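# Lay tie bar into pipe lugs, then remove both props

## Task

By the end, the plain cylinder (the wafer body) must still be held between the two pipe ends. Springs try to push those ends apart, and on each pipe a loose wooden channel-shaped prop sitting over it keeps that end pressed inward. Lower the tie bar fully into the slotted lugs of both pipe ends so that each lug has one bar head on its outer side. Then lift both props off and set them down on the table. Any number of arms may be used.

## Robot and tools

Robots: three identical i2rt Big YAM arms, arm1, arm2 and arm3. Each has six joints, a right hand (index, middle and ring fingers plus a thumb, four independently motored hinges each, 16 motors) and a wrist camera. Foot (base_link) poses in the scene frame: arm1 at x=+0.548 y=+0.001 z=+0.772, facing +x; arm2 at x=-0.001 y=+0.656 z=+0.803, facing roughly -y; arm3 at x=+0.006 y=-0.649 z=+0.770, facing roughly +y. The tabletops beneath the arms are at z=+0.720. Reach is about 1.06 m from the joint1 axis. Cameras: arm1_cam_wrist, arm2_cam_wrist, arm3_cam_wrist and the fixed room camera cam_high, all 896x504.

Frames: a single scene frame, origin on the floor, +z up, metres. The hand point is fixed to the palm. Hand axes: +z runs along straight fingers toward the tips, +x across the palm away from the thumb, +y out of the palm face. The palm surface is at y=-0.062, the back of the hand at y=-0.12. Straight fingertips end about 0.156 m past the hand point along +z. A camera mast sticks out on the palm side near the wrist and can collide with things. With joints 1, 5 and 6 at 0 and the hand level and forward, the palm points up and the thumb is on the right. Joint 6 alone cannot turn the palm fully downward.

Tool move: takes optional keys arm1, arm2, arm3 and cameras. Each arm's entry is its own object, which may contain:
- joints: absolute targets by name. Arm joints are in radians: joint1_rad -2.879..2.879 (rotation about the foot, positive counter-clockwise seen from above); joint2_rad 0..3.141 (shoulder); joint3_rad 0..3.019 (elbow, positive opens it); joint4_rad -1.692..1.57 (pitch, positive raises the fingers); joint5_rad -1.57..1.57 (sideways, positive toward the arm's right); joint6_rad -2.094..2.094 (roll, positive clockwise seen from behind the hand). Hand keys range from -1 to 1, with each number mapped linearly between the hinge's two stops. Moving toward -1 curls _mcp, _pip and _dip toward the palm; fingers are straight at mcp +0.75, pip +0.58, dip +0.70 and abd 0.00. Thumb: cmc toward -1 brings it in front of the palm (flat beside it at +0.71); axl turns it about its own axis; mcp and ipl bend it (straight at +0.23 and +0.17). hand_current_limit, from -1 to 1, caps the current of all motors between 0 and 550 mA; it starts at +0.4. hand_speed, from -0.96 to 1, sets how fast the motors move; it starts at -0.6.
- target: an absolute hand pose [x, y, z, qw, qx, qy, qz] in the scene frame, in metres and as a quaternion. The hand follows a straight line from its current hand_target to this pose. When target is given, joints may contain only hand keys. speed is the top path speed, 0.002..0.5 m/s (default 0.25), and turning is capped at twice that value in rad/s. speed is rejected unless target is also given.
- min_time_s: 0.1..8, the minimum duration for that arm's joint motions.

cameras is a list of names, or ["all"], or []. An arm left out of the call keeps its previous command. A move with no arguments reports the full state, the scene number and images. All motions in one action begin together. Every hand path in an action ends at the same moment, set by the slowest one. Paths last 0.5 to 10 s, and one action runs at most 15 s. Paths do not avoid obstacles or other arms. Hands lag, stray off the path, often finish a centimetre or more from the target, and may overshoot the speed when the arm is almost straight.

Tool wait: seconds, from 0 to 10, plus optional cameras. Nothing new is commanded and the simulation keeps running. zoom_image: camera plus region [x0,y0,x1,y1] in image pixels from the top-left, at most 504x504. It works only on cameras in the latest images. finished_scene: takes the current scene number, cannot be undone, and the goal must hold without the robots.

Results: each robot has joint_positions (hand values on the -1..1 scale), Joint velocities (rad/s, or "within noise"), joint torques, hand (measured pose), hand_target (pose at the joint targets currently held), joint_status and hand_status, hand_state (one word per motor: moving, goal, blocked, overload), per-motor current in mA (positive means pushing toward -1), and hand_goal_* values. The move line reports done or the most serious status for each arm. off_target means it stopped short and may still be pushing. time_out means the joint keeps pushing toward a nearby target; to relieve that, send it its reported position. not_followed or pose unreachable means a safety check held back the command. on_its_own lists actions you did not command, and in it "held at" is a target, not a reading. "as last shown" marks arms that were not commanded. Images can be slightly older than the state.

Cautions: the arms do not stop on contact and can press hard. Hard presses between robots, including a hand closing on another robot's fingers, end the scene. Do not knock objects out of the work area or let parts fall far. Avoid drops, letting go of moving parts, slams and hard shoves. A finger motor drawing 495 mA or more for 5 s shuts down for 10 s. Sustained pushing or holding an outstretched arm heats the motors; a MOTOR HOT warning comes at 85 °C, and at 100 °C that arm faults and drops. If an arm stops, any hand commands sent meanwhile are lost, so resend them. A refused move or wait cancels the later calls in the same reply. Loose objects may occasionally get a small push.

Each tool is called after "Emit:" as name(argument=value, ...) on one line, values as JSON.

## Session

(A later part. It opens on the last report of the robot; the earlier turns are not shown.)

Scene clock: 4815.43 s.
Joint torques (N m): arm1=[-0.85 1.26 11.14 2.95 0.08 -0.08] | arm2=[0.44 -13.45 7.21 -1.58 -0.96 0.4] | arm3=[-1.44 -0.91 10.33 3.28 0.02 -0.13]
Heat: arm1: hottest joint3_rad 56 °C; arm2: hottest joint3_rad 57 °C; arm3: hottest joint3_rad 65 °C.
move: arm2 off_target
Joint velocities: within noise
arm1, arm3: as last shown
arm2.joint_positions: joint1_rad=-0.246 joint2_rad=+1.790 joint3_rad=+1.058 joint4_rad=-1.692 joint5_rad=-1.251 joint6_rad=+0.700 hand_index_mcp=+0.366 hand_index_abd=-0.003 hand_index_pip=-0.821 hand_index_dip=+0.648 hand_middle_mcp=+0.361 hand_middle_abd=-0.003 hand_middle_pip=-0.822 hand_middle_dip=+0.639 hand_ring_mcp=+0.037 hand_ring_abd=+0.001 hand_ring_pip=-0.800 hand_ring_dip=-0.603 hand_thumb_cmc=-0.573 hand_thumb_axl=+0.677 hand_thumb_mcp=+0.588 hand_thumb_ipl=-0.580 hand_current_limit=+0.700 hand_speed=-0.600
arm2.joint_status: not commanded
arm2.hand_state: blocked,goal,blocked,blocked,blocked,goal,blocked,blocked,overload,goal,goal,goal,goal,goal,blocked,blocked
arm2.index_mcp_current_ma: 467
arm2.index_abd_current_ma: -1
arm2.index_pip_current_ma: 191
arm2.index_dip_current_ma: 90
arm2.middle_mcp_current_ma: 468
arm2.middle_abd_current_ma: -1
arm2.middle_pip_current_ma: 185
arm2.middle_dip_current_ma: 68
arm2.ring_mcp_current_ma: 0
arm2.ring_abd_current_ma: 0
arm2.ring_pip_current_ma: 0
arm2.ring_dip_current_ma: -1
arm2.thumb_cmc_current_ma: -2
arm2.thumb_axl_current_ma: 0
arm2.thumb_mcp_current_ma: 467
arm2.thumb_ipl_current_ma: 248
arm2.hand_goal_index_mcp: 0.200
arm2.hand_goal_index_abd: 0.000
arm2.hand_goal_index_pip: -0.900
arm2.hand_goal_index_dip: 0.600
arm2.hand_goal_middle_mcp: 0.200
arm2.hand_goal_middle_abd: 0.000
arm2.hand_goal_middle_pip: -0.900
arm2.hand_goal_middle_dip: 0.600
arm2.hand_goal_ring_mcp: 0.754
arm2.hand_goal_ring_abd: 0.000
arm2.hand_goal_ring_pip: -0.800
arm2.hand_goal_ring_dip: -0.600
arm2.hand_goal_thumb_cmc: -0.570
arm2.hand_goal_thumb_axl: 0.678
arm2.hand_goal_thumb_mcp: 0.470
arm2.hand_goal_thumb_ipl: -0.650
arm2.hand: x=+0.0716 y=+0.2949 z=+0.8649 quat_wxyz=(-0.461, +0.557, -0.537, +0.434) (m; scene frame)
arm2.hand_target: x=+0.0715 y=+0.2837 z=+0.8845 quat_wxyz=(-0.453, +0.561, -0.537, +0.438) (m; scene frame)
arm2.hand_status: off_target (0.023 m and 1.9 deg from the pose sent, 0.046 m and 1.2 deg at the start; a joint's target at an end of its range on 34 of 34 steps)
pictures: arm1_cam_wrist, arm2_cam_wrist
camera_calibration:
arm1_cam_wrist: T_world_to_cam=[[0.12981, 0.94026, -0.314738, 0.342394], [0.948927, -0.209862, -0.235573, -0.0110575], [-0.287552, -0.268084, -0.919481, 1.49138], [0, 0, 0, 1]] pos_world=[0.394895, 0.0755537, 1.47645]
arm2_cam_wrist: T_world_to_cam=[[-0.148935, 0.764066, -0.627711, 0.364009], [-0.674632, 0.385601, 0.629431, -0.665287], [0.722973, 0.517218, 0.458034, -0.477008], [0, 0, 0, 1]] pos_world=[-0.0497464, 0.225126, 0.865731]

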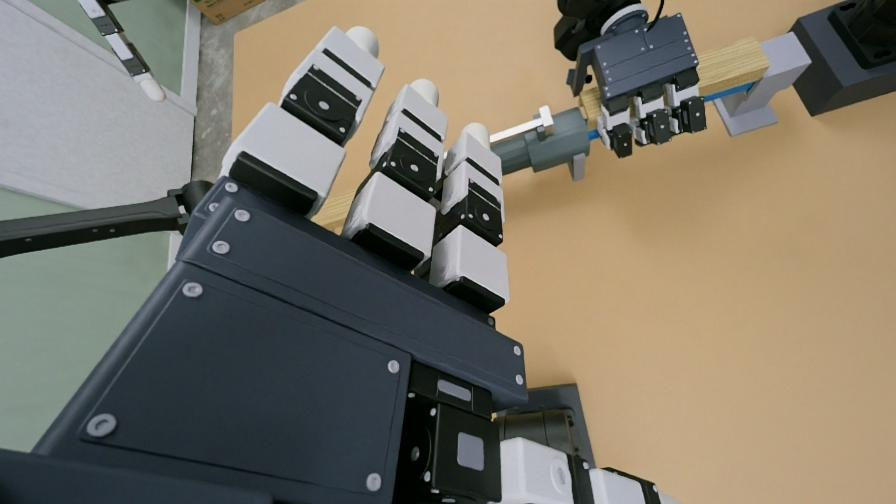

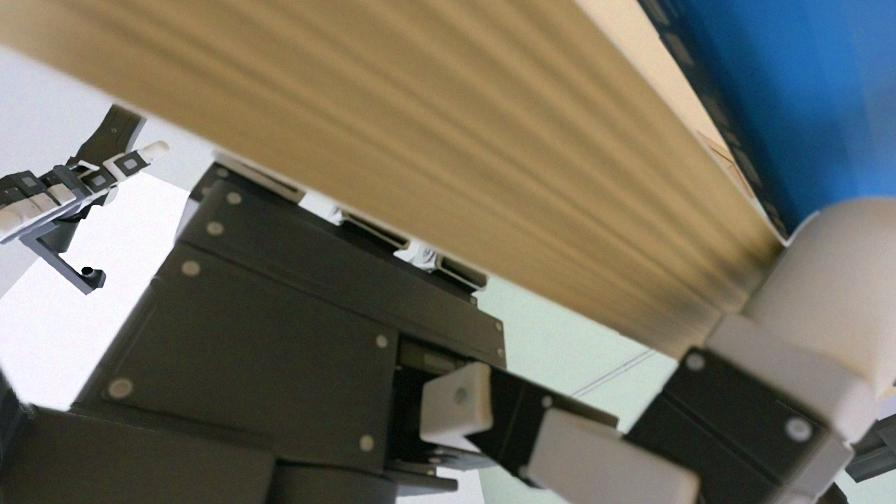

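Emit:
move(arm2={"target": [0.073, 0.288, 0.935, -0.45, 0.56, -0.54, 0.438], "speed": 0.07}, cameras=["arm2_cam_wrist", "arm1_cam_wrist"])

Scene clock: 4859.17 s.
Joint torques (N m): arm1=[-1.55 1.03 11.02 2.82 0.09 -0.07] | arm2=[0.85 -11.34 8.76 -1.42 -1.02 0.21] | arm3=[-1.49 -0.91 10.33 3.26 0.03 -0.13]
Heat: arm1: hottest joint3_rad 56 °C; arm2: hottest joint3_rad 58 °C; arm3: hottest joint3_rad 65 °C.
move: arm2 off_target
Joint velocities: within noise
arm1: as last shown
arm2.joint_positions: joint1_rad=-0.242 joint2_rad=+1.643 joint3_rad=+1.058 joint4_rad=-1.692 joint5_rad=-1.257 joint6_rad=+0.858 hand_index_mcp=+0.366 hand_index_abd=-0.003 hand_index_pip=-0.821 hand_index_dip=+0.648 hand_middle_mcp=+0.334 hand_middle_abd=-0.003 hand_middle_pip=-0.837 hand_middle_dip=+0.627 hand_ring_mcp=+0.037 hand_ring_abd=+0.001 hand_ring_pip=-0.800 hand_ring_dip=-0.603 hand_thumb_cmc=-0.538 hand_thumb_axl=+0.679 hand_thumb_mcp=+0.588 hand_thumb_ipl=-0.576 hand_current_limit=+0.700 hand_speed=-0.600
arm2.joint_status: not commanded
arm2.hand_state: blocked,goal,blocked,blocked,blocked,goal,blocked,blocked,overload,goal,goal,goal,blocked,goal,blocked,blocked
arm2.index_mcp_current_ma: 467
arm2.index_abd_current_ma: -1
arm2.index_pip_current_ma: 191
arm2.index_dip_current_ma: 90
arm2.middle_mcp_current_ma: 457
arm2.middle_abd_current_ma: -1
arm2.middle_pip_current_ma: 135
arm2.middle_dip_current_ma: 38
arm2.ring_mcp_current_ma: 0
arm2.ring_abd_current_ma: 0
arm2.ring_pip_current_ma: 0
arm2.ring_dip_current_ma: -1
arm2.thumb_cmc_current_ma: 51
arm2.thumb_axl_current_ma: 0
arm2.thumb_mcp_current_ma: 467
arm2.thumb_ipl_current_ma: 269
arm2.hand_goal_index_mcp: 0.200
arm2.hand_goal_index_abd: 0.000
arm2.hand_goal_index_pip: -0.900
arm2.hand_goal_index_dip: 0.600
arm2.hand_goal_middle_mcp: 0.200
arm2.hand_goal_middle_abd: 0.000
arm2.hand_goal_middle_pip: -0.900
arm2.hand_goal_middle_dip: 0.600
arm2.hand_goal_ring_mcp: 0.754
arm2.hand_goal_ring_abd: 0.000
arm2.hand_goal_ring_pip: -0.800
arm2.hand_goal_ring_dip: -0.600
arm2.hand_goal_thumb_cmc: -0.570
arm2.hand_goal_thumb_axl: 0.678
arm2.hand_goal_thumb_mcp: 0.470
arm2.hand_goal_thumb_ipl: -0.650
arm2.on_its_own: hand_middle_mcp moved -0.027 toward your old target +0.200
arm2.hand: x=+0.0723 y=+0.3016 z=+0.9155 quat_wxyz=(-0.448, +0.552, -0.555, +0.431) (m; scene frame)
arm2.hand_target: x=+0.0735 y=+0.2889 z=+0.9347 quat_wxyz=(-0.438, +0.561, -0.549, +0.438) (m; scene frame)
arm2.hand_status: off_target (0.024 m and 2.1 deg from the pose sent, 0.070 m and 1.4 deg at the start; a joint's target at an end of its range on 46 of 46 steps)
arm3.joint_positions: joint1_rad=+0.360 joint2_rad=+0.793 joint3_rad=+1.201 joint4_rad=-0.772 joint5_rad=+0.042 joint6_rad=+1.066 hand_index_mcp=+0.755 hand_index_abd=+0.001 hand_index_pip=+0.577 hand_index_dip=+0.696 hand_middle_mcp=+0.755 hand_middle_abd=+0.001 hand_middle_pip=+0.577 hand_middle_dip=+0.696 hand_ring_mcp=+0.756 hand_ring_abd=+0.001 hand_ring_pip=+0.577 hand_ring_dip=+0.696 hand_thumb_cmc=+0.715 hand_thumb_axl=+0.677 hand_thumb_mcp=+0.226 hand_thumb_ipl=+0.168 hand_current_limit=+0.400 hand_speed=-0.600
arm3.joint_status: not commanded
arm3.hand_state: goal,goal,goal,goal,goal,goal,goal,goal,goal,goal,goal,goal,goal,goal,goal,goal
arm3.index_mcp_current_ma: 0
arm3.index_abd_current_ma: 0
arm3.index_pip_current_ma: 0
arm3.index_dip_current_ma: 0
arm3.middle_mcp_current_ma: 0
arm3.middle_abd_current_ma: 0
arm3.middle_pip_current_ma: 0
arm3.middle_dip_current_ma: 0
arm3.ring_mcp_current_ma: 0
arm3.ring_abd_current_ma: 0
arm3.ring_pip_current_ma: 0
arm3.ring_dip_current_ma: 0
arm3.thumb_cmc_current_ma: 0
arm3.thumb_axl_current_ma: 0
arm3.thumb_mcp_current_ma: 0
arm3.thumb_ipl_current_ma: 0
arm3.hand_goal_index_mcp: 0.754
arm3.hand_goal_index_abd: 0.000
arm3.hand_goal_index_pip: 0.576
arm3.hand_goal_index_dip: 0.696
arm3.hand_goal_middle_mcp: 0.754
arm3.hand_goal_middle_abd: 0.000
arm3.hand_goal_middle_pip: 0.576
arm3.hand_goal_middle_dip: 0.696
arm3.hand_goal_ring_mcp: 0.754
arm3.hand_goal_ring_abd: 0.000
arm3.hand_goal_ring_pip: 0.576
arm3.hand_goal_ring_dip: 0.696
arm3.hand_goal_thumb_cmc: 0.714
arm3.hand_goal_thumb_axl: 0.678
arm3.hand_goal_thumb_mcp: 0.226
arm3.hand_goal_thumb_ipl: 0.168
arm3.hand: x=-0.0595 y=-0.2582 z=+1.3064 quat_wxyz=(-0.372, +0.278, +0.772, +0.435) (m; scene frame)
arm3.hand_target: x=-0.0611 y=-0.2544 z=+1.3089 quat_wxyz=(-0.376, +0.276, +0.768, +0.439) (m; scene frame)
arm3.hand_status: not commanded
pictures: arm1_cam_wrist, arm2_cam_wrist
camera_calibration:
arm1_cam_wrist: T_world_to_cam=[[0.12981, 0.94026, -0.314738, 0.342394], [0.948927, -0.209862, -0.235573, -0.0110575], [-0.287552, -0.268084, -0.919481, 1.49138], [0, 0, 0, 1]] pos_world=[0.394895, 0.0755537, 1.47645]
arm2_cam_wrist: T_world_to_cam=[[-0.140754, 0.77471, -0.616452, 0.376641], [-0.641904, 0.402635, 0.652567, -0.728039], [0.753755, 0.487555, 0.440617, -0.481516], [0, 0, 0, 1]] pos_world=[-0.0513719, 0.236113, 0.919439]

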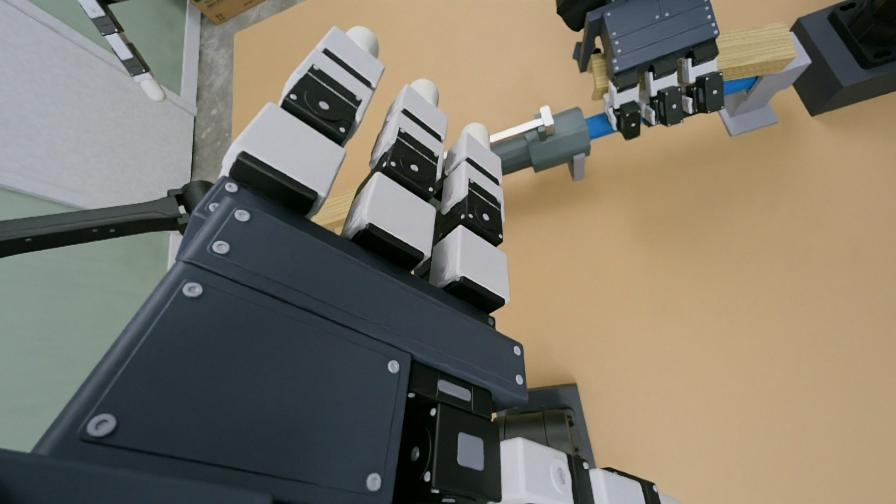

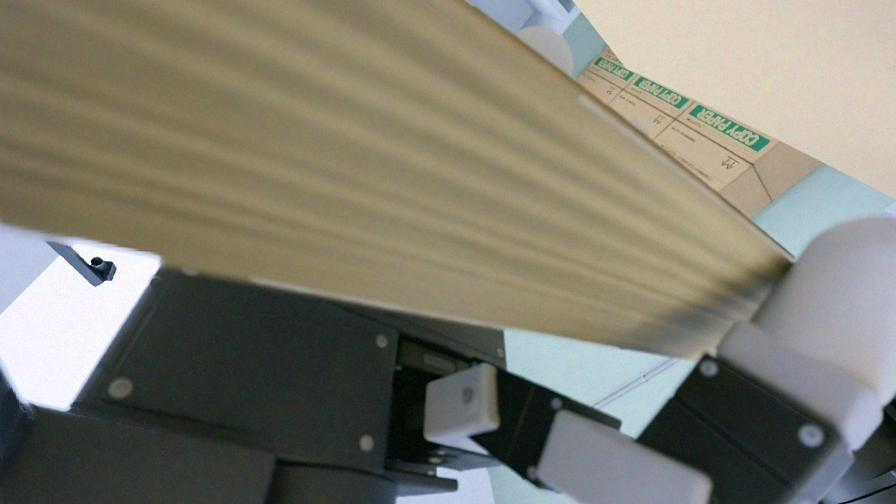

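Emit:
zoom_image(camera="arm1_cam_wrist", region=[480, 0, 820, 190])

Emit:
zoom_image(camera="arm1_cam_wrist", region=[490, 90, 610, 190])

Scaled by 1.482 from the camera's 896x504 image, which has a finer 1280x720 frame.

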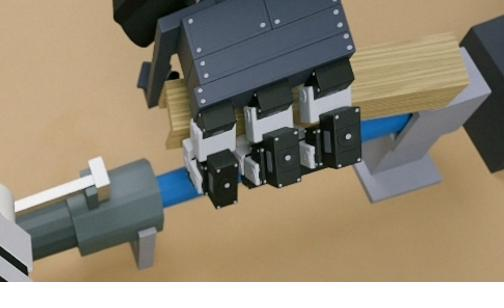

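Scaled by 4.200 from the camera's 896x504 image, which has a finer 1280x720 frame.

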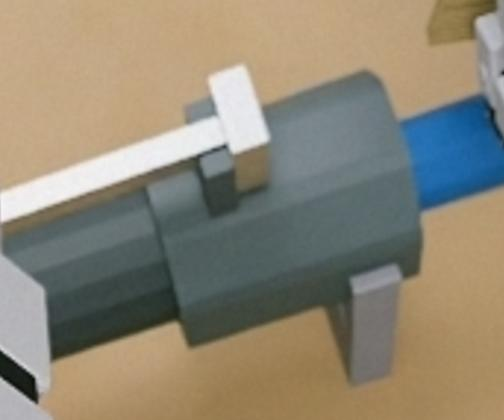

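Emit:
move(arm2={"joints": {"joint1_rad": 0.35}, "min_time_s": 4}, cameras=["arm2_cam_wrist", "cam_high"])

Scene clock: 4875.60 s.
Joint torques (N m): arm1=[-1.38 1.2 11.21 3.07 0.06 -0.13] | arm2=[0.85 -11.63 8.77 -1.4 -1.02 0.24] | arm3=[-1.32 -1.08 10.35 3.29 0.03 -0.13]
Heat: arm1: hottest joint3_rad 56 °C; arm2: hottest joint3_rad 60 °C; arm3: hottest joint3_rad 65 °C.
move: arm2 done
Joint velocities: within noise
arm1, arm3: as last shown
arm2.joint_positions: joint1_rad=+0.340 joint2_rad=+1.643 joint3_rad=+1.058 joint4_rad=-1.692 joint5_rad=-1.257 joint6_rad=+0.859 hand_index_mcp=+0.366 hand_index_abd=-0.003 hand_index_pip=-0.821 hand_index_dip=+0.648 hand_middle_mcp=+0.334 hand_middle_abd=-0.003 hand_middle_pip=-0.837 hand_middle_dip=+0.627 hand_ring_mcp=+0.037 hand_ring_abd=+0.001 hand_ring_pip=-0.800 hand_ring_dip=-0.603 hand_thumb_cmc=-0.538 hand_thumb_axl=+0.679 hand_thumb_mcp=+0.588 hand_thumb_ipl=-0.576 hand_current_limit=+0.700 hand_speed=-0.600
arm2.joint_status: all done
arm2.hand_state: blocked,goal,blocked,blocked,blocked,goal,blocked,blocked,overload,goal,goal,goal,blocked,goal,blocked,blocked
arm2.index_mcp_current_ma: 467
arm2.index_abd_current_ma: -1
arm2.index_pip_current_ma: 191
arm2.index_dip_current_ma: 90
arm2.middle_mcp_current_ma: 457
arm2.middle_abd_current_ma: -1
arm2.middle_pip_current_ma: 135
arm2.middle_dip_current_ma: 38
arm2.ring_mcp_current_ma: 0
arm2.ring_abd_current_ma: 0
arm2.ring_pip_current_ma: 0
arm2.ring_dip_current_ma: -1
arm2.thumb_cmc_current_ma: 51
arm2.thumb_axl_current_ma: 0
arm2.thumb_mcp_current_ma: 467
arm2.thumb_ipl_current_ma: 270
arm2.hand_goal_index_mcp: 0.200
arm2.hand_goal_index_abd: 0.000
arm2.hand_goal_index_pip: -0.900
arm2.hand_goal_index_dip: 0.600
arm2.hand_goal_middle_mcp: 0.200
arm2.hand_goal_middle_abd: 0.000
arm2.hand_goal_middle_pip: -0.900
arm2.hand_goal_middle_dip: 0.600
arm2.hand_goal_ring_mcp: 0.754
arm2.hand_goal_ring_abd: 0.000
arm2.hand_goal_ring_pip: -0.800
arm2.hand_goal_ring_dip: -0.600
arm2.hand_goal_thumb_cmc: -0.570
arm2.hand_goal_thumb_axl: 0.678
arm2.hand_goal_thumb_mcp: 0.470
arm2.hand_goal_thumb_ipl: -0.650
arm2.hand: x=+0.2544 y=+0.4006 z=+0.9174 quat_wxyz=(-0.552, +0.689, -0.372, +0.286) (m; scene frame)
arm2.hand_target: x=+0.2624 y=+0.3907 z=+0.9367 quat_wxyz=(-0.545, +0.695, -0.364, +0.295) (m; scene frame)
arm2.hand_status: not commanded
pictures: arm2_cam_wrist, cam_high
camera_calibration:
arm2_cam_wrist: T_world_to_cam=[[-0.541707, 0.567621, -0.619968, 0.514968], [-0.759347, -0.0141548, 0.650532, -0.453435], [0.36048, 0.823169, 0.438689, -0.700484], [0, 0, 0, 1]] pos_world=[0.187157, 0.277892, 0.921532]

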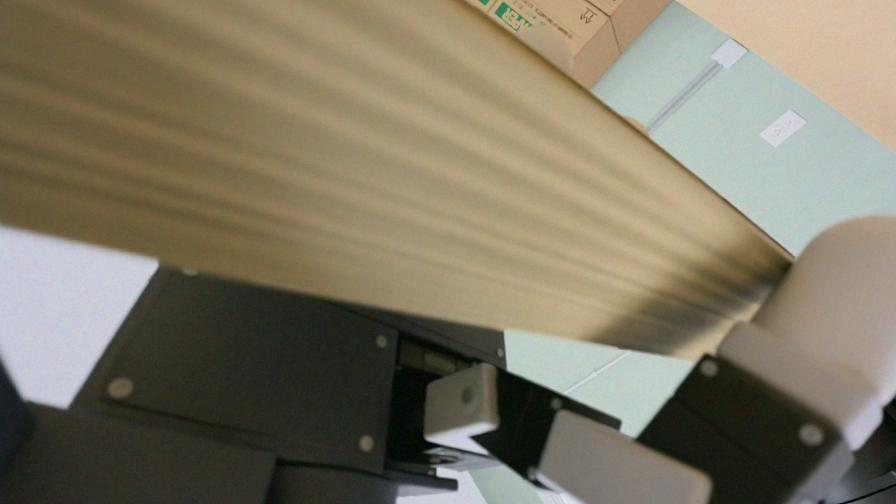

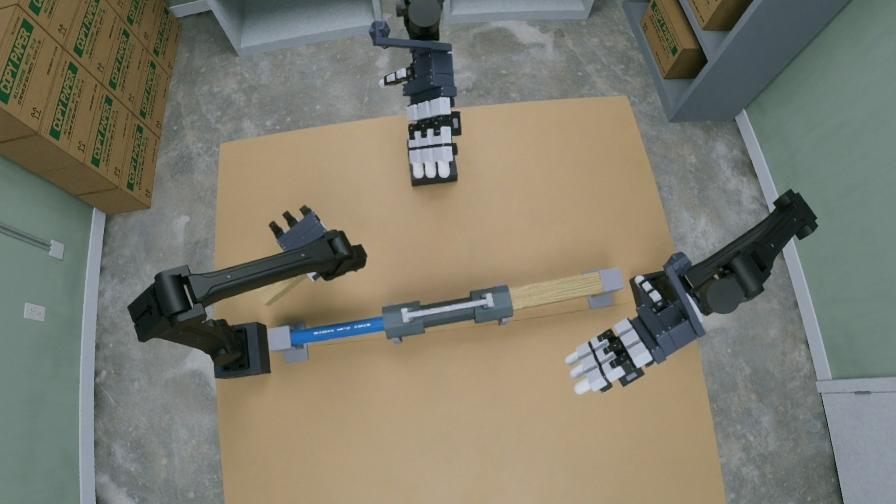

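Emit:
move(arm2={"target": [0.26, 0.39, 0.83, -0.52, 0.725, -0.36, 0.27], "speed": 0.12})

Emit:
move(arm2={"target": [0.26, 0.39, 0.765, -0.508, 0.741, -0.355, 0.26], "speed": 0.08}, cameras=["arm2_cam_wrist", "cam_high", "arm1_cam_wrist"])

Scene clock: 4883.63 s.
Joint torques (N m): arm1=[-1.61 1.08 11 2.88 0.06 -0.07] | arm2=[1.03 -10.4 5.08 -0.32 -0.78 0.2] | arm3=[-1.38 -1.03 10.33 3.3 0.02 -0.13]
Heat: arm1: hottest joint3_rad 56 °C; arm2: hottest joint3_rad 60 °C; arm3: hottest joint3_rad 65 °C.
move: arm2 done
Joint velocities: within noise
arm1, arm3: as last shown
arm2.joint_positions: joint1_rad=+0.360 joint2_rad=+1.759 joint3_rad=+0.999 joint4_rad=-1.368 joint5_rad=-1.186 joint6_rad=+0.949 hand_index_mcp=+0.366 hand_index_abd=-0.003 hand_index_pip=-0.821 hand_index_dip=+0.648 hand_middle_mcp=+0.334 hand_middle_abd=-0.003 hand_middle_pip=-0.837 hand_middle_dip=+0.627 hand_ring_mcp=+0.037 hand_ring_abd=+0.001 hand_ring_pip=-0.800 hand_ring_dip=-0.603 hand_thumb_cmc=-0.537 hand_thumb_axl=+0.679 hand_thumb_mcp=+0.588 hand_thumb_ipl=-0.576 hand_current_limit=+0.700 hand_speed=-0.600
arm2.joint_status: not commanded
arm2.hand_state: blocked,goal,blocked,blocked,blocked,goal,blocked,blocked,overload,goal,goal,goal,blocked,goal,blocked,blocked
arm2.index_mcp_current_ma: 468
arm2.index_abd_current_ma: -1
arm2.index_pip_current_ma: 191
arm2.index_dip_current_ma: 90
arm2.middle_mcp_current_ma: 455
arm2.middle_abd_current_ma: -1
arm2.middle_pip_current_ma: 135
arm2.middle_dip_current_ma: 38
arm2.ring_mcp_current_ma: 0
arm2.ring_abd_current_ma: 0
arm2.ring_pip_current_ma: 0
arm2.ring_dip_current_ma: -1
arm2.thumb_cmc_current_ma: 53
arm2.thumb_axl_current_ma: 0
arm2.thumb_mcp_current_ma: 467
arm2.thumb_ipl_current_ma: 270
arm2.hand_goal_index_mcp: 0.200
arm2.hand_goal_index_abd: 0.000
arm2.hand_goal_index_pip: -0.900
arm2.hand_goal_index_dip: 0.600
arm2.hand_goal_middle_mcp: 0.200
arm2.hand_goal_middle_abd: 0.000
arm2.hand_goal_middle_pip: -0.900
arm2.hand_goal_middle_dip: 0.600
arm2.hand_goal_ring_mcp: 0.754
arm2.hand_goal_ring_abd: 0.000
arm2.hand_goal_ring_pip: -0.800
arm2.hand_goal_ring_dip: -0.600
arm2.hand_goal_thumb_cmc: -0.570
arm2.hand_goal_thumb_axl: 0.678
arm2.hand_goal_thumb_mcp: 0.470
arm2.hand_goal_thumb_ipl: -0.650
arm2.hand: x=+0.2569 y=+0.3874 z=+0.8318 quat_wxyz=(-0.518, +0.725, -0.359, +0.277) (m; scene frame)
arm2.hand_target: x=+0.2599 y=+0.3900 z=+0.8300 quat_wxyz=(-0.521, +0.725, -0.360, +0.270) (m; scene frame)
arm2.hand_status: done (0.004 m and 0.9 deg from the pose sent, 0.088 m and 6.0 deg at the start)
pictures: none

Scene clock: 4885.17 s.
Joint torques (N m): arm1=[-1.44 1.03 10.96 2.8 0.14 -0.11] | arm2=[1.08 -10.75 4.31 -0.2 -0.78 0.26] | arm3=[-1.55 -0.97 10.37 3.3 0.02 -0.13]
Heat: arm1: hottest joint3_rad 56 °C; arm2: hottest joint3_rad 60 °C; arm3: hottest joint3_rad 65 °C.
move: arm2 done
Joint velocities: within noise
arm1.joint_positions: joint1_rad=+0.012 joint2_rad=+0.588 joint3_rad=+1.418 joint4_rad=-1.317 joint5_rad=+0.045 joint6_rad=+1.028 hand_index_mcp=+0.756 hand_index_abd=+0.000 hand_index_pip=+0.577 hand_index_dip=+0.696 hand_middle_mcp=+0.756 hand_middle_abd=+0.000 hand_middle_pip=+0.577 hand_middle_dip=+0.696 hand_ring_mcp=+0.756 hand_ring_abd=+0.000 hand_ring_pip=+0.577 hand_ring_dip=+0.696 hand_thumb_cmc=+0.716 hand_thumb_axl=+0.677 hand_thumb_mcp=+0.226 hand_thumb_ipl=+0.168 hand_current_limit=+0.400 hand_speed=-0.600
arm1.joint_status: not commanded
arm1.hand_state: goal,goal,goal,goal,goal,goal,goal,goal,goal,goal,goal,goal,goal,goal,goal,goal
arm1.index_mcp_current_ma: 4
arm1.index_abd_current_ma: 0
arm1.index_pip_current_ma: 1
arm1.index_dip_current_ma: 0
arm1.middle_mcp_current_ma: 5
arm1.middle_abd_current_ma: 0
arm1.middle_pip_current_ma: 1
arm1.middle_dip_current_ma: 0
arm1.ring_mcp_current_ma: 5
arm1.ring_abd_current_ma: 0
arm1.ring_pip_current_ma: 1
arm1.ring_dip_current_ma: 0
arm1.thumb_cmc_current_ma: 3
arm1.thumb_axl_current_ma: -2
arm1.thumb_mcp_current_ma: 0
arm1.thumb_ipl_current_ma: -1
arm1.hand_goal_index_mcp: 0.754
arm1.hand_goal_index_abd: 0.000
arm1.hand_goal_index_pip: 0.576
arm1.hand_goal_index_dip: 0.696
arm1.hand_goal_middle_mcp: 0.754
arm1.hand_goal_middle_abd: 0.000
arm1.hand_goal_middle_pip: 0.576
arm1.hand_goal_middle_dip: 0.696
arm1.hand_goal_ring_mcp: 0.754
arm1.hand_goal_ring_abd: 0.000
arm1.hand_goal_ring_pip: 0.576
arm1.hand_goal_ring_dip: 0.696
arm1.hand_goal_thumb_cmc: 0.714
arm1.hand_goal_thumb_axl: 0.678
arm1.hand_goal_thumb_mcp: 0.226
arm1.hand_goal_thumb_ipl: 0.168
arm1.hand: x=+0.3203 y=+0.0922 z=+1.3595 quat_wxyz=(-0.493, -0.220, +0.827, +0.155) (m; scene frame)
arm1.hand_target: x=+0.3254 y=+0.0949 z=+1.3695 quat_wxyz=(-0.502, -0.214, +0.822, +0.161) (m; scene frame)
arm1.hand_status: not commanded
arm2.joint_positions: joint1_rad=+0.374 joint2_rad=+1.876 joint3_rad=+0.966 joint4_rad=-1.174 joint5_rad=-1.150 joint6_rad=+0.978 hand_index_mcp=+0.366 hand_index_abd=-0.003 hand_index_pip=-0.821 hand_index_dip=+0.648 hand_middle_mcp=+0.334 hand_middle_abd=-0.003 hand_middle_pip=-0.837 hand_middle_dip=+0.627 hand_ring_mcp=+0.037 hand_ring_abd=+0.001 hand_ring_pip=-0.800 hand_ring_dip=-0.603 hand_thumb_cmc=-0.537 hand_thumb_axl=+0.679 hand_thumb_mcp=+0.588 hand_thumb_ipl=-0.576 hand_current_limit=+0.700 hand_speed=-0.600
arm2.joint_status: not commanded
arm2.hand_state: blocked,goal,blocked,blocked,blocked,goal,blocked,blocked,overload,goal,goal,goal,blocked,goal,blocked,blocked
arm2.index_mcp_current_ma: 467
arm2.index_abd_current_ma: -1
arm2.index_pip_current_ma: 191
arm2.index_dip_current_ma: 90
arm2.middle_mcp_current_ma: 455
arm2.middle_abd_current_ma: -1
arm2.middle_pip_current_ma: 135
arm2.middle_dip_current_ma: 38
arm2.ring_mcp_current_ma: 0
arm2.ring_abd_current_ma: 0
arm2.ring_pip_current_ma: 0
arm2.ring_dip_current_ma: -1
arm2.thumb_cmc_current_ma: 53
arm2.thumb_axl_current_ma: 0
arm2.thumb_mcp_current_ma: 467
arm2.thumb_ipl_current_ma: 270
arm2.hand_goal_index_mcp: 0.200
arm2.hand_goal_index_abd: 0.000
arm2.hand_goal_index_pip: -0.900
arm2.hand_goal_index_dip: 0.600
arm2.hand_goal_middle_mcp: 0.200
arm2.hand_goal_middle_abd: 0.000
arm2.hand_goal_middle_pip: -0.900
arm2.hand_goal_middle_dip: 0.600
arm2.hand_goal_ring_mcp: 0.754
arm2.hand_goal_ring_abd: 0.000
arm2.hand_goal_ring_pip: -0.800
arm2.hand_goal_ring_dip: -0.600
arm2.hand_goal_thumb_cmc: -0.570
arm2.hand_goal_thumb_axl: 0.678
arm2.hand_goal_thumb_mcp: 0.470
arm2.hand_goal_thumb_ipl: -0.650
arm2.hand: x=+0.2572 y=+0.3866 z=+0.7677 quat_wxyz=(-0.505, +0.741, -0.353, +0.267) (m; scene frame)
arm2.hand_target: x=+0.2599 y=+0.3900 z=+0.7651 quat_wxyz=(-0.508, +0.741, -0.355, +0.260) (m; scene frame)
arm2.hand_status: done (0.005 m and 0.9 deg from the pose sent, 0.067 m and 2.9 deg at the start)
arm3: as last shown
pictures: arm1_cam_wrist, arm2_cam_wrist, cam_high
camera_calibration:
arm1_cam_wrist: T_world_to_cam=[[0.12981, 0.94026, -0.314738, 0.342394], [0.948927, -0.209862, -0.235573, -0.0110575], [-0.287552, -0.268084, -0.919481, 1.49138], [0, 0, 0, 1]] pos_world=[0.394895, 0.0755537, 1.47645]
arm2_cam_wrist: T_world_to_cam=[[-0.61635, 0.457598, -0.640872, 0.509359], [-0.712215, 0.0232664, 0.701575, -0.419939], [0.33595, 0.888855, 0.311568, -0.545808], [0, 0, 0, 1]] pos_world=[0.19822, 0.261833, 0.791109]

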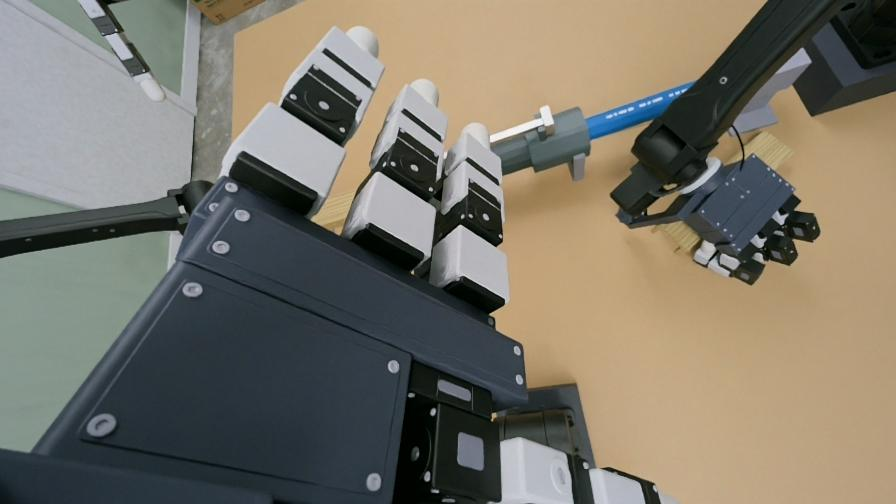

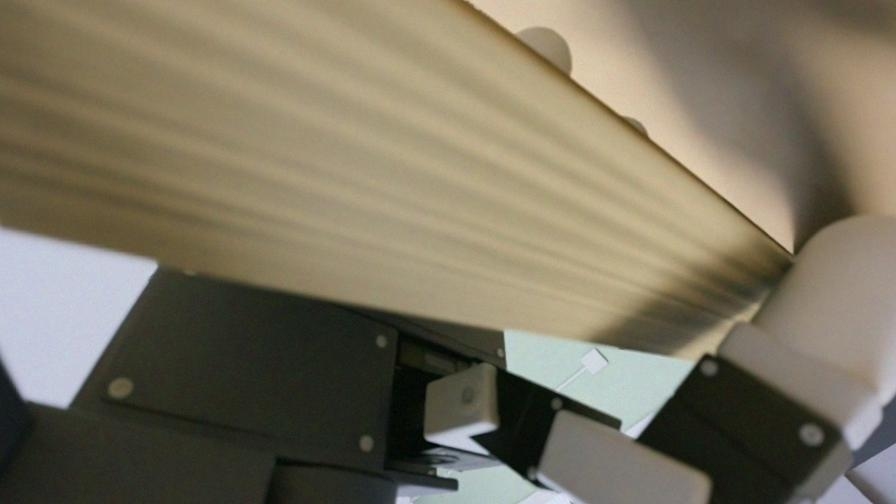

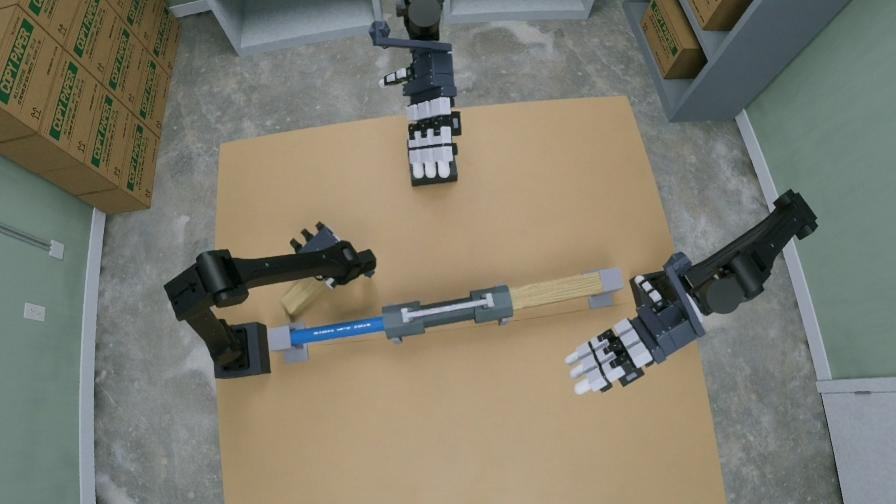

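Emit:
move(arm2={"target": [0.262, 0.393, 0.744, -0.508, 0.741, -0.355, 0.26], "speed": 0.03}, cameras=["arm2_cam_wrist"])

Emit:
zoom_image(camera="arm2_cam_wrist", region=[560, 0, 896, 300])

Scene clock: 4892.10 s.
Joint torques (N m): arm1=[-1.03 0.85 11.03 2.67 0.1 -0.03] | arm2=[1.08 -10.64 3.75 -0.08 -0.94 0.08] | arm3=[-1.44 -0.91 10.32 3.29 0.02 -0.13]
Heat: arm1: hottest joint3_rad 56 °C; arm2: hottest joint3_rad 59 °C; arm3: hottest joint3_rad 65 °C.
move: arm2 done
Joint velocities: within noise
arm1, arm3: as last shown
arm2.joint_positions: joint1_rad=+0.381 joint2_rad=+1.914 joint3_rad=+0.956 joint4_rad=-1.107 joint5_rad=-1.150 joint6_rad=+1.005 hand_index_mcp=+0.366 hand_index_abd=-0.002 hand_index_pip=-0.821 hand_index_dip=+0.627 hand_middle_mcp=+0.333 hand_middle_abd=-0.003 hand_middle_pip=-0.837 hand_middle_dip=+0.628 hand_ring_mcp=+0.037 hand_ring_abd=+0.001 hand_ring_pip=-0.800 hand_ring_dip=-0.603 hand_thumb_cmc=-0.537 hand_thumb_axl=+0.679 hand_thumb_mcp=+0.588 hand_thumb_ipl=-0.570 hand_current_limit=+0.700 hand_speed=-0.600
arm2.joint_status: not commanded
arm2.hand_state: blocked,goal,blocked,blocked,blocked,goal,blocked,blocked,overload,goal,goal,goal,blocked,goal,blocked,blocked
arm2.index_mcp_current_ma: 467
arm2.index_abd_current_ma: -1
arm2.index_pip_current_ma: 190
arm2.index_dip_current_ma: 39
arm2.middle_mcp_current_ma: 452
arm2.middle_abd_current_ma: -1
arm2.middle_pip_current_ma: 135
arm2.middle_dip_current_ma: 40
arm2.ring_mcp_current_ma: 0
arm2.ring_abd_current_ma: 0
arm2.ring_pip_current_ma: 0
arm2.ring_dip_current_ma: -1
arm2.thumb_cmc_current_ma: 52
arm2.thumb_axl_current_ma: 0
arm2.thumb_mcp_current_ma: 467
arm2.thumb_ipl_current_ma: 298
arm2.hand_goal_index_mcp: 0.200
arm2.hand_goal_index_abd: 0.000
arm2.hand_goal_index_pip: -0.900
arm2.hand_goal_index_dip: 0.600
arm2.hand_goal_middle_mcp: 0.200
arm2.hand_goal_middle_abd: 0.000
arm2.hand_goal_middle_pip: -0.900
arm2.hand_goal_middle_dip: 0.600
arm2.hand_goal_ring_mcp: 0.754
arm2.hand_goal_ring_abd: 0.000
arm2.hand_goal_ring_pip: -0.800
arm2.hand_goal_ring_dip: -0.600
arm2.hand_goal_thumb_cmc: -0.570
arm2.hand_goal_thumb_axl: 0.678
arm2.hand_goal_thumb_mcp: 0.470
arm2.hand_goal_thumb_ipl: -0.650
arm2.on_its_own: hand_index_dip moved -0.021 toward your old target +0.600
arm2.hand: x=+0.2587 y=+0.3885 z=+0.7486 quat_wxyz=(-0.504, +0.741, -0.357, +0.265) (m; scene frame)
arm2.hand_target: x=+0.2618 y=+0.3930 z=+0.7441 quat_wxyz=(-0.508, +0.741, -0.355, +0.260) (m; scene frame)
arm2.hand_status: done (0.007 m and 0.7 deg from the pose sent, 0.025 m and 0.9 deg at the start)
pictures: arm2_cam_wrist
camera_calibration:
arm2_cam_wrist: T_world_to_cam=[[-0.619665, 0.461899, -0.634559, 0.491715], [-0.706823, 0.0230542, 0.707015, -0.410877], [0.341198, 0.886633, 0.312195, -0.542934], [0, 0, 0, 1]] pos_world=[0.19953, 0.263733, 0.77202]

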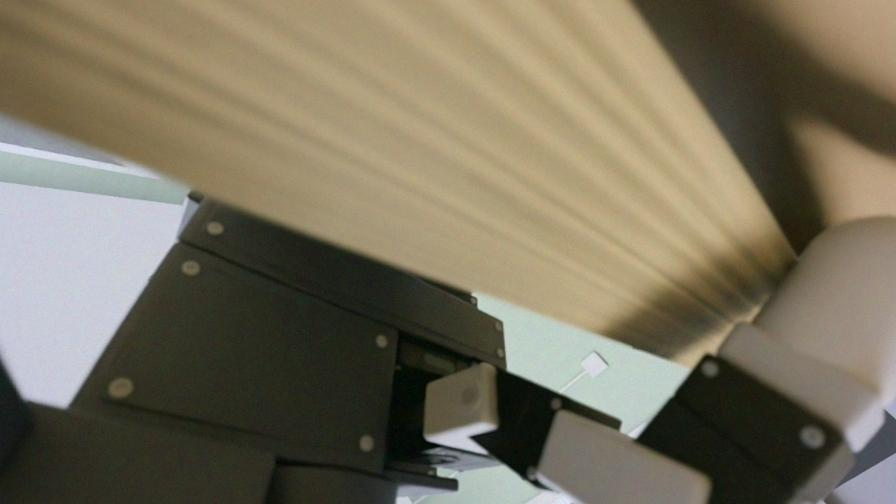

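Scaled by 1.500 from the camera's 896x504 image, which has a finer 1280x720 frame.

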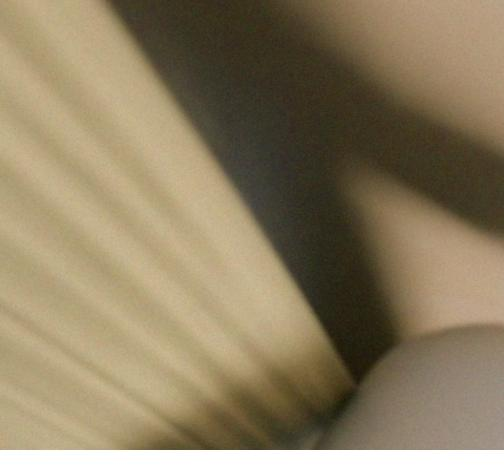

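Emit:
move(arm2={"joints": {"hand_speed": -0.92, "hand_index_mcp": 0.6, "hand_middle_mcp": 0.6, "hand_thumb_mcp": 0.8}}, cameras=["arm2_cam_wrist", "arm1_cam_wrist"])

Emit:
zoom_image(camera="arm1_cam_wrist", region=[600, 80, 880, 300])

Scene clock: 4901.47 s.
Joint torques (N m): arm1=[-0.97 1.55 11.03 2.67 0.08 -0.09] | arm2=[0.97 -10.64 3.75 -0.13 -0.95 0.08] | arm3=[-1.55 -1.03 10.32 3.26 0.03 -0.12]
Heat: arm1: hottest joint3_rad 56 °C; arm2: hottest joint3_rad 57 °C; arm3: hottest joint3_rad 65 °C.
move: arm2 done
Joint velocities: within noise
arm1, arm3: as last shown
arm2.joint_positions: joint1_rad=+0.382 joint2_rad=+1.915 joint3_rad=+0.956 joint4_rad=-1.105 joint5_rad=-1.150 joint6_rad=+1.006 hand_index_mcp=+0.586 hand_index_abd=-0.002 hand_index_pip=-0.893 hand_index_dip=+0.603 hand_middle_mcp=+0.584 hand_middle_abd=-0.003 hand_middle_pip=-0.893 hand_middle_dip=+0.604 hand_ring_mcp=+0.037 hand_ring_abd=+0.001 hand_ring_pip=-0.800 hand_ring_dip=-0.603 hand_thumb_cmc=-0.568 hand_thumb_axl=+0.679 hand_thumb_mcp=+0.792 hand_thumb_ipl=-0.647 hand_current_limit=+0.700 hand_speed=-0.920
arm2.joint_status: all done
arm2.hand_state: goal,goal,goal,goal,goal,goal,goal,goal,overload,goal,goal,goal,goal,goal,goal,goal
arm2.index_mcp_current_ma: -15
arm2.index_abd_current_ma: -1
arm2.index_pip_current_ma: 5
arm2.index_dip_current_ma: 2
arm2.middle_mcp_current_ma: -18
arm2.middle_abd_current_ma: -1
arm2.middle_pip_current_ma: 5
arm2.middle_dip_current_ma: 2
arm2.ring_mcp_current_ma: 0
arm2.ring_abd_current_ma: 0
arm2.ring_pip_current_ma: 0
arm2.ring_dip_current_ma: -1
arm2.thumb_cmc_current_ma: 1
arm2.thumb_axl_current_ma: 0
arm2.thumb_mcp_current_ma: -9
arm2.thumb_ipl_current_ma: 2
arm2.hand_goal_index_mcp: 0.600
arm2.hand_goal_index_abd: 0.000
arm2.hand_goal_index_pip: -0.900
arm2.hand_goal_index_dip: 0.600
arm2.hand_goal_middle_mcp: 0.600
arm2.hand_goal_middle_abd: 0.000
arm2.hand_goal_middle_pip: -0.900
arm2.hand_goal_middle_dip: 0.600
arm2.hand_goal_ring_mcp: 0.754
arm2.hand_goal_ring_abd: 0.000
arm2.hand_goal_ring_pip: -0.800
arm2.hand_goal_ring_dip: -0.600
arm2.hand_goal_thumb_cmc: -0.570
arm2.hand_goal_thumb_axl: 0.678
arm2.hand_goal_thumb_mcp: 0.800
arm2.hand_goal_thumb_ipl: -0.650
arm2.on_its_own: hand_index_pip moved -0.073 to your old target -0.900; hand_index_dip moved -0.024 to your old target +0.600; hand_middle_pip moved -0.057 to your old target -0.900; hand_middle_dip moved -0.024 to your old target +0.600; hand_thumb_ipl moved -0.077 to your old target -0.650
arm2.hand: x=+0.2592 y=+0.3885 z=+0.7482 quat_wxyz=(-0.504, +0.741, -0.356, +0.265) (m; scene frame)
arm2.hand_target: x=+0.2618 y=+0.3929 z=+0.7441 quat_wxyz=(-0.508, +0.741, -0.355, +0.260) (m; scene frame)
arm2.hand_status: not commanded
pictures: arm1_cam_wrist, arm2_cam_wrist
camera_calibration:
arm1_cam_wrist: T_world_to_cam=[[0.12981, 0.94026, -0.314738, 0.342394], [0.948927, -0.209862, -0.235573, -0.0110575], [-0.287552, -0.268084, -0.919481, 1.49138], [0, 0, 0, 1]] pos_world=[0.394895, 0.0755537, 1.47645]
arm2_cam_wrist: T_world_to_cam=[[-0.619833, 0.460582, -0.635351, 0.492825], [-0.707144, 0.0231963, 0.706689, -0.410033], [0.340226, 0.887314, 0.31132, -0.54232], [0, 0, 0, 1]] pos_world=[0.200028, 0.263733, 0.771718]

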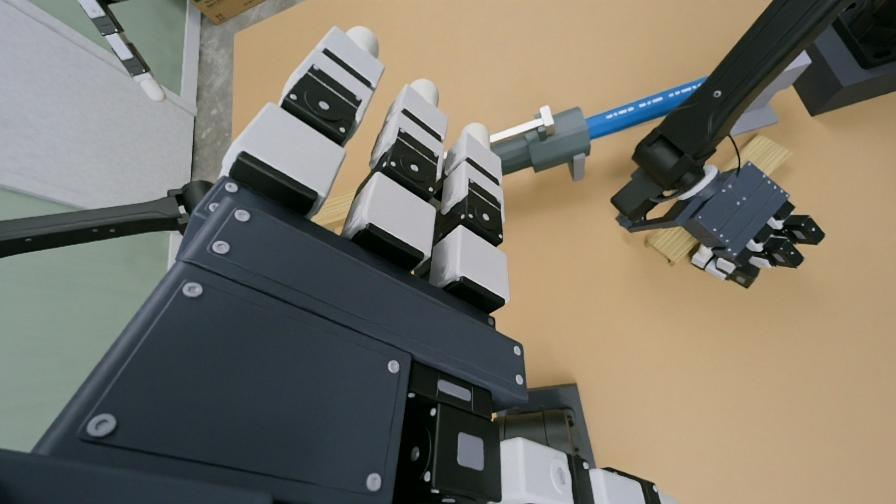

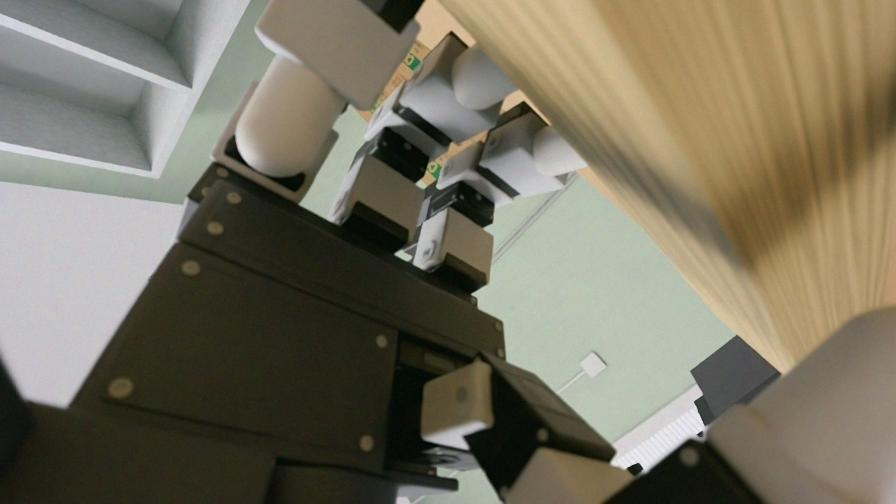

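Scaled by 1.800 from the camera's 896x504 image, which has a finer 1280x720 frame.

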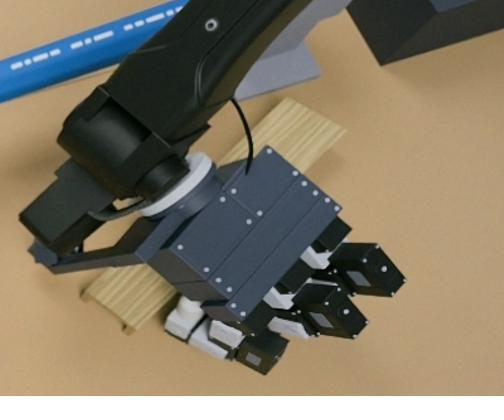

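Emit:
move(arm2={"joints": {"hand_speed": -0.5, "hand_index_mcp": 0.85, "hand_middle_mcp": 0.85, "hand_thumb_mcp": 1.0, "hand_index_pip": -0.6, "hand_middle_pip": -0.6}})

Emit:
move(arm2={"target": [0.262, 0.393, 0.86, -0.508, 0.741, -0.355, 0.26], "speed": 0.1}, cameras=["arm2_cam_wrist", "arm1_cam_wrist"])

Scene clock: 4907.53 s.
Joint torques (N m): arm1=[-2.02 1.38 11.23 3.04 0.06 -0.03] | arm2=[1.08 -10.64 3.74 -0.14 -0.97 0.09] | arm3=[-1.44 -0.91 10.35 3.28 0.03 -0.13]
Heat: arm1: hottest joint3_rad 56 °C; arm2: hottest joint3_rad 56 °C; arm3: hottest joint3_rad 65 °C.
move: arm2 done
Joint velocities: within noise
arm1, arm3: as last shown
arm2.joint_positions: joint1_rad=+0.382 joint2_rad=+1.915 joint3_rad=+0.956 joint4_rad=-1.105 joint5_rad=-1.151 joint6_rad=+1.006 hand_index_mcp=+0.833 hand_index_abd=-0.002 hand_index_pip=-0.603 hand_index_dip=+0.603 hand_middle_mcp=+0.831 hand_middle_abd=-0.003 hand_middle_pip=-0.603 hand_middle_dip=+0.603 hand_ring_mcp=+0.037 hand_ring_abd=+0.001 hand_ring_pip=-0.800 hand_ring_dip=-0.603 hand_thumb_cmc=-0.568 hand_thumb_axl=+0.679 hand_thumb_mcp=+0.991 hand_thumb_ipl=-0.648 hand_current_limit=+0.700 hand_speed=-0.500
arm2.joint_status: all done
arm2.hand_state: goal,goal,goal,goal,goal,goal,goal,goal,overload,goal,goal,goal,goal,goal,goal,goal
arm2.index_mcp_current_ma: -21
arm2.index_abd_current_ma: -1
arm2.index_pip_current_ma: -1
arm2.index_dip_current_ma: 1
arm2.middle_mcp_current_ma: -25
arm2.middle_abd_current_ma: -1
arm2.middle_pip_current_ma: -1
arm2.middle_dip_current_ma: 2
arm2.ring_mcp_current_ma: 0
arm2.ring_abd_current_ma: 0
arm2.ring_pip_current_ma: 0
arm2.ring_dip_current_ma: -1
arm2.thumb_cmc_current_ma: 1
arm2.thumb_axl_current_ma: 0
arm2.thumb_mcp_current_ma: -10
arm2.thumb_ipl_current_ma: 1
arm2.hand_goal_index_mcp: 0.850
arm2.hand_goal_index_abd: 0.000
arm2.hand_goal_index_pip: -0.600
arm2.hand_goal_index_dip: 0.600
arm2.hand_goal_middle_mcp: 0.850
arm2.hand_goal_middle_abd: 0.000
arm2.hand_goal_middle_pip: -0.600
arm2.hand_goal_middle_dip: 0.600
arm2.hand_goal_ring_mcp: 0.754
arm2.hand_goal_ring_abd: 0.000
arm2.hand_goal_ring_pip: -0.800
arm2.hand_goal_ring_dip: -0.600
arm2.hand_goal_thumb_cmc: -0.570
arm2.hand_goal_thumb_axl: 0.678
arm2.hand_goal_thumb_mcp: 1.000
arm2.hand_goal_thumb_ipl: -0.650
arm2.hand: x=+0.2593 y=+0.3886 z=+0.7482 quat_wxyz=(-0.504, +0.741, -0.356, +0.265) (m; scene frame)
arm2.hand_target: x=+0.2619 y=+0.3930 z=+0.7441 quat_wxyz=(-0.508, +0.741, -0.355, +0.260) (m; scene frame)
arm2.hand_status: not commanded
pictures: none

Scene clock: 4909.43 s.
Joint torques (N m): arm1=[-1.49 2.49 10.95 2.84 0.07 -0.09] | arm2=[1.03 -11.28 7.76 -1.01 -1.02 0.11] | arm3=[-1.44 -1.08 10.36 3.3 0.02 -0.13]
Heat: arm1: hottest joint3_rad 56 °C; arm2: hottest joint3_rad 56 °C; arm3: hottest joint3_rad 65 °C.
move: arm2 off_target
Joint velocities: within noise
arm1, arm3: as last shown
arm2.joint_positions: joint1_rad=+0.385 joint2_rad=+1.696 joint3_rad=+0.978 joint4_rad=-1.378 joint5_rad=-1.151 joint6_rad=+1.012 hand_index_mcp=+0.833 hand_index_abd=-0.002 hand_index_pip=-0.603 hand_index_dip=+0.603 hand_middle_mcp=+0.831 hand_middle_abd=-0.003 hand_middle_pip=-0.603 hand_middle_dip=+0.603 hand_ring_mcp=+0.037 hand_ring_abd=+0.001 hand_ring_pip=-0.800 hand_ring_dip=-0.603 hand_thumb_cmc=-0.568 hand_thumb_axl=+0.679 hand_thumb_mcp=+0.991 hand_thumb_ipl=-0.648 hand_current_limit=+0.700 hand_speed=-0.500
arm2.joint_status: not commanded
arm2.hand_state: goal,goal,goal,goal,goal,goal,goal,goal,overload,goal,goal,goal,goal,goal,goal,goal
arm2.index_mcp_current_ma: -21
arm2.index_abd_current_ma: -1
arm2.index_pip_current_ma: -1
arm2.index_dip_current_ma: 1
arm2.middle_mcp_current_ma: -25
arm2.middle_abd_current_ma: -1
arm2.middle_pip_current_ma: -1
arm2.middle_dip_current_ma: 2
arm2.ring_mcp_current_ma: 0
arm2.ring_abd_current_ma: 0
arm2.ring_pip_current_ma: 0
arm2.ring_dip_current_ma: -1
arm2.thumb_cmc_current_ma: 1
arm2.thumb_axl_current_ma: 0
arm2.thumb_mcp_current_ma: -10
arm2.thumb_ipl_current_ma: 1
arm2.hand_goal_index_mcp: 0.850
arm2.hand_goal_index_abd: 0.000
arm2.hand_goal_index_pip: -0.600
arm2.hand_goal_index_dip: 0.600
arm2.hand_goal_middle_mcp: 0.850
arm2.hand_goal_middle_abd: 0.000
arm2.hand_goal_middle_pip: -0.600
arm2.hand_goal_middle_dip: 0.600
arm2.hand_goal_ring_mcp: 0.754
arm2.hand_goal_ring_abd: 0.000
arm2.hand_goal_ring_pip: -0.800
arm2.hand_goal_ring_dip: -0.600
arm2.hand_goal_thumb_cmc: -0.570
arm2.hand_goal_thumb_axl: 0.678
arm2.hand_goal_thumb_mcp: 1.000
arm2.hand_goal_thumb_ipl: -0.650
arm2.hand: x=+0.2524 y=+0.4033 z=+0.8460 quat_wxyz=(-0.514, +0.735, -0.364, +0.252) (m; scene frame)
arm2.hand_target: x=+0.2617 y=+0.3935 z=+0.8600 quat_wxyz=(-0.508, +0.741, -0.355, +0.260) (m; scene frame)
arm2.hand_status: off_target (0.020 m and 1.7 deg from the pose sent, 0.112 m and 0.7 deg at the start)
pictures: arm1_cam_wrist, arm2_cam_wrist
camera_calibration:
arm1_cam_wrist: T_world_to_cam=[[0.12981, 0.94026, -0.314738, 0.342394], [0.948927, -0.209862, -0.235573, -0.0110575], [-0.287552, -0.268084, -0.919481, 1.49138], [0, 0, 0, 1]] pos_world=[0.394895, 0.0755537, 1.47645]
arm2_cam_wrist: T_world_to_cam=[[-0.63063, 0.481, -0.609052, 0.51622], [-0.695317, -0.0015823, 0.718702, -0.487377], [0.344732, 0.876719, 0.335445, -0.600972], [0, 0, 0, 1]] pos_world=[0.193837, 0.277811, 0.866277]

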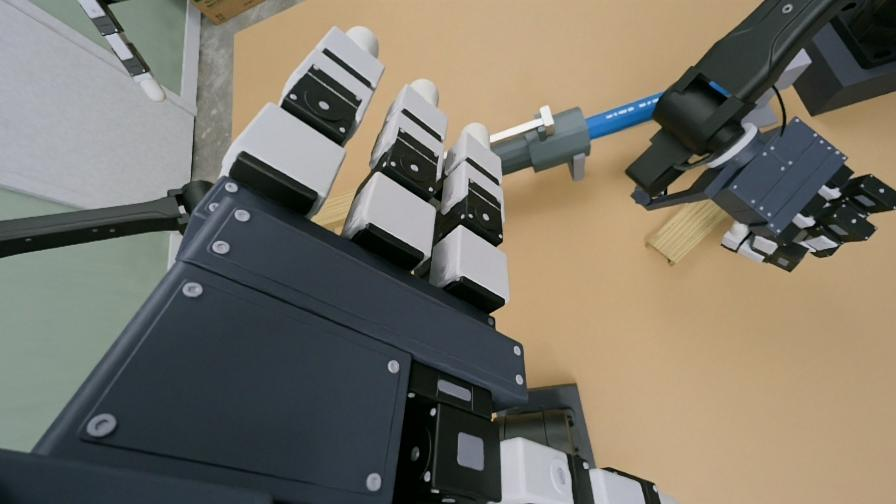

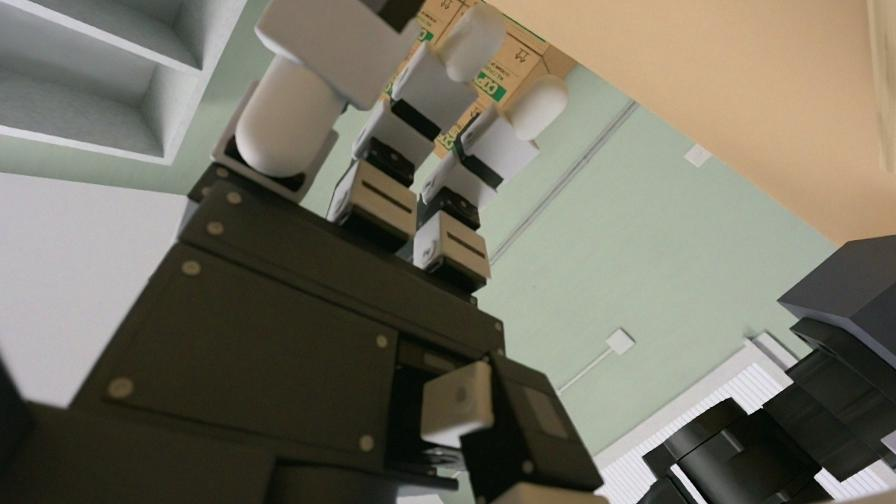

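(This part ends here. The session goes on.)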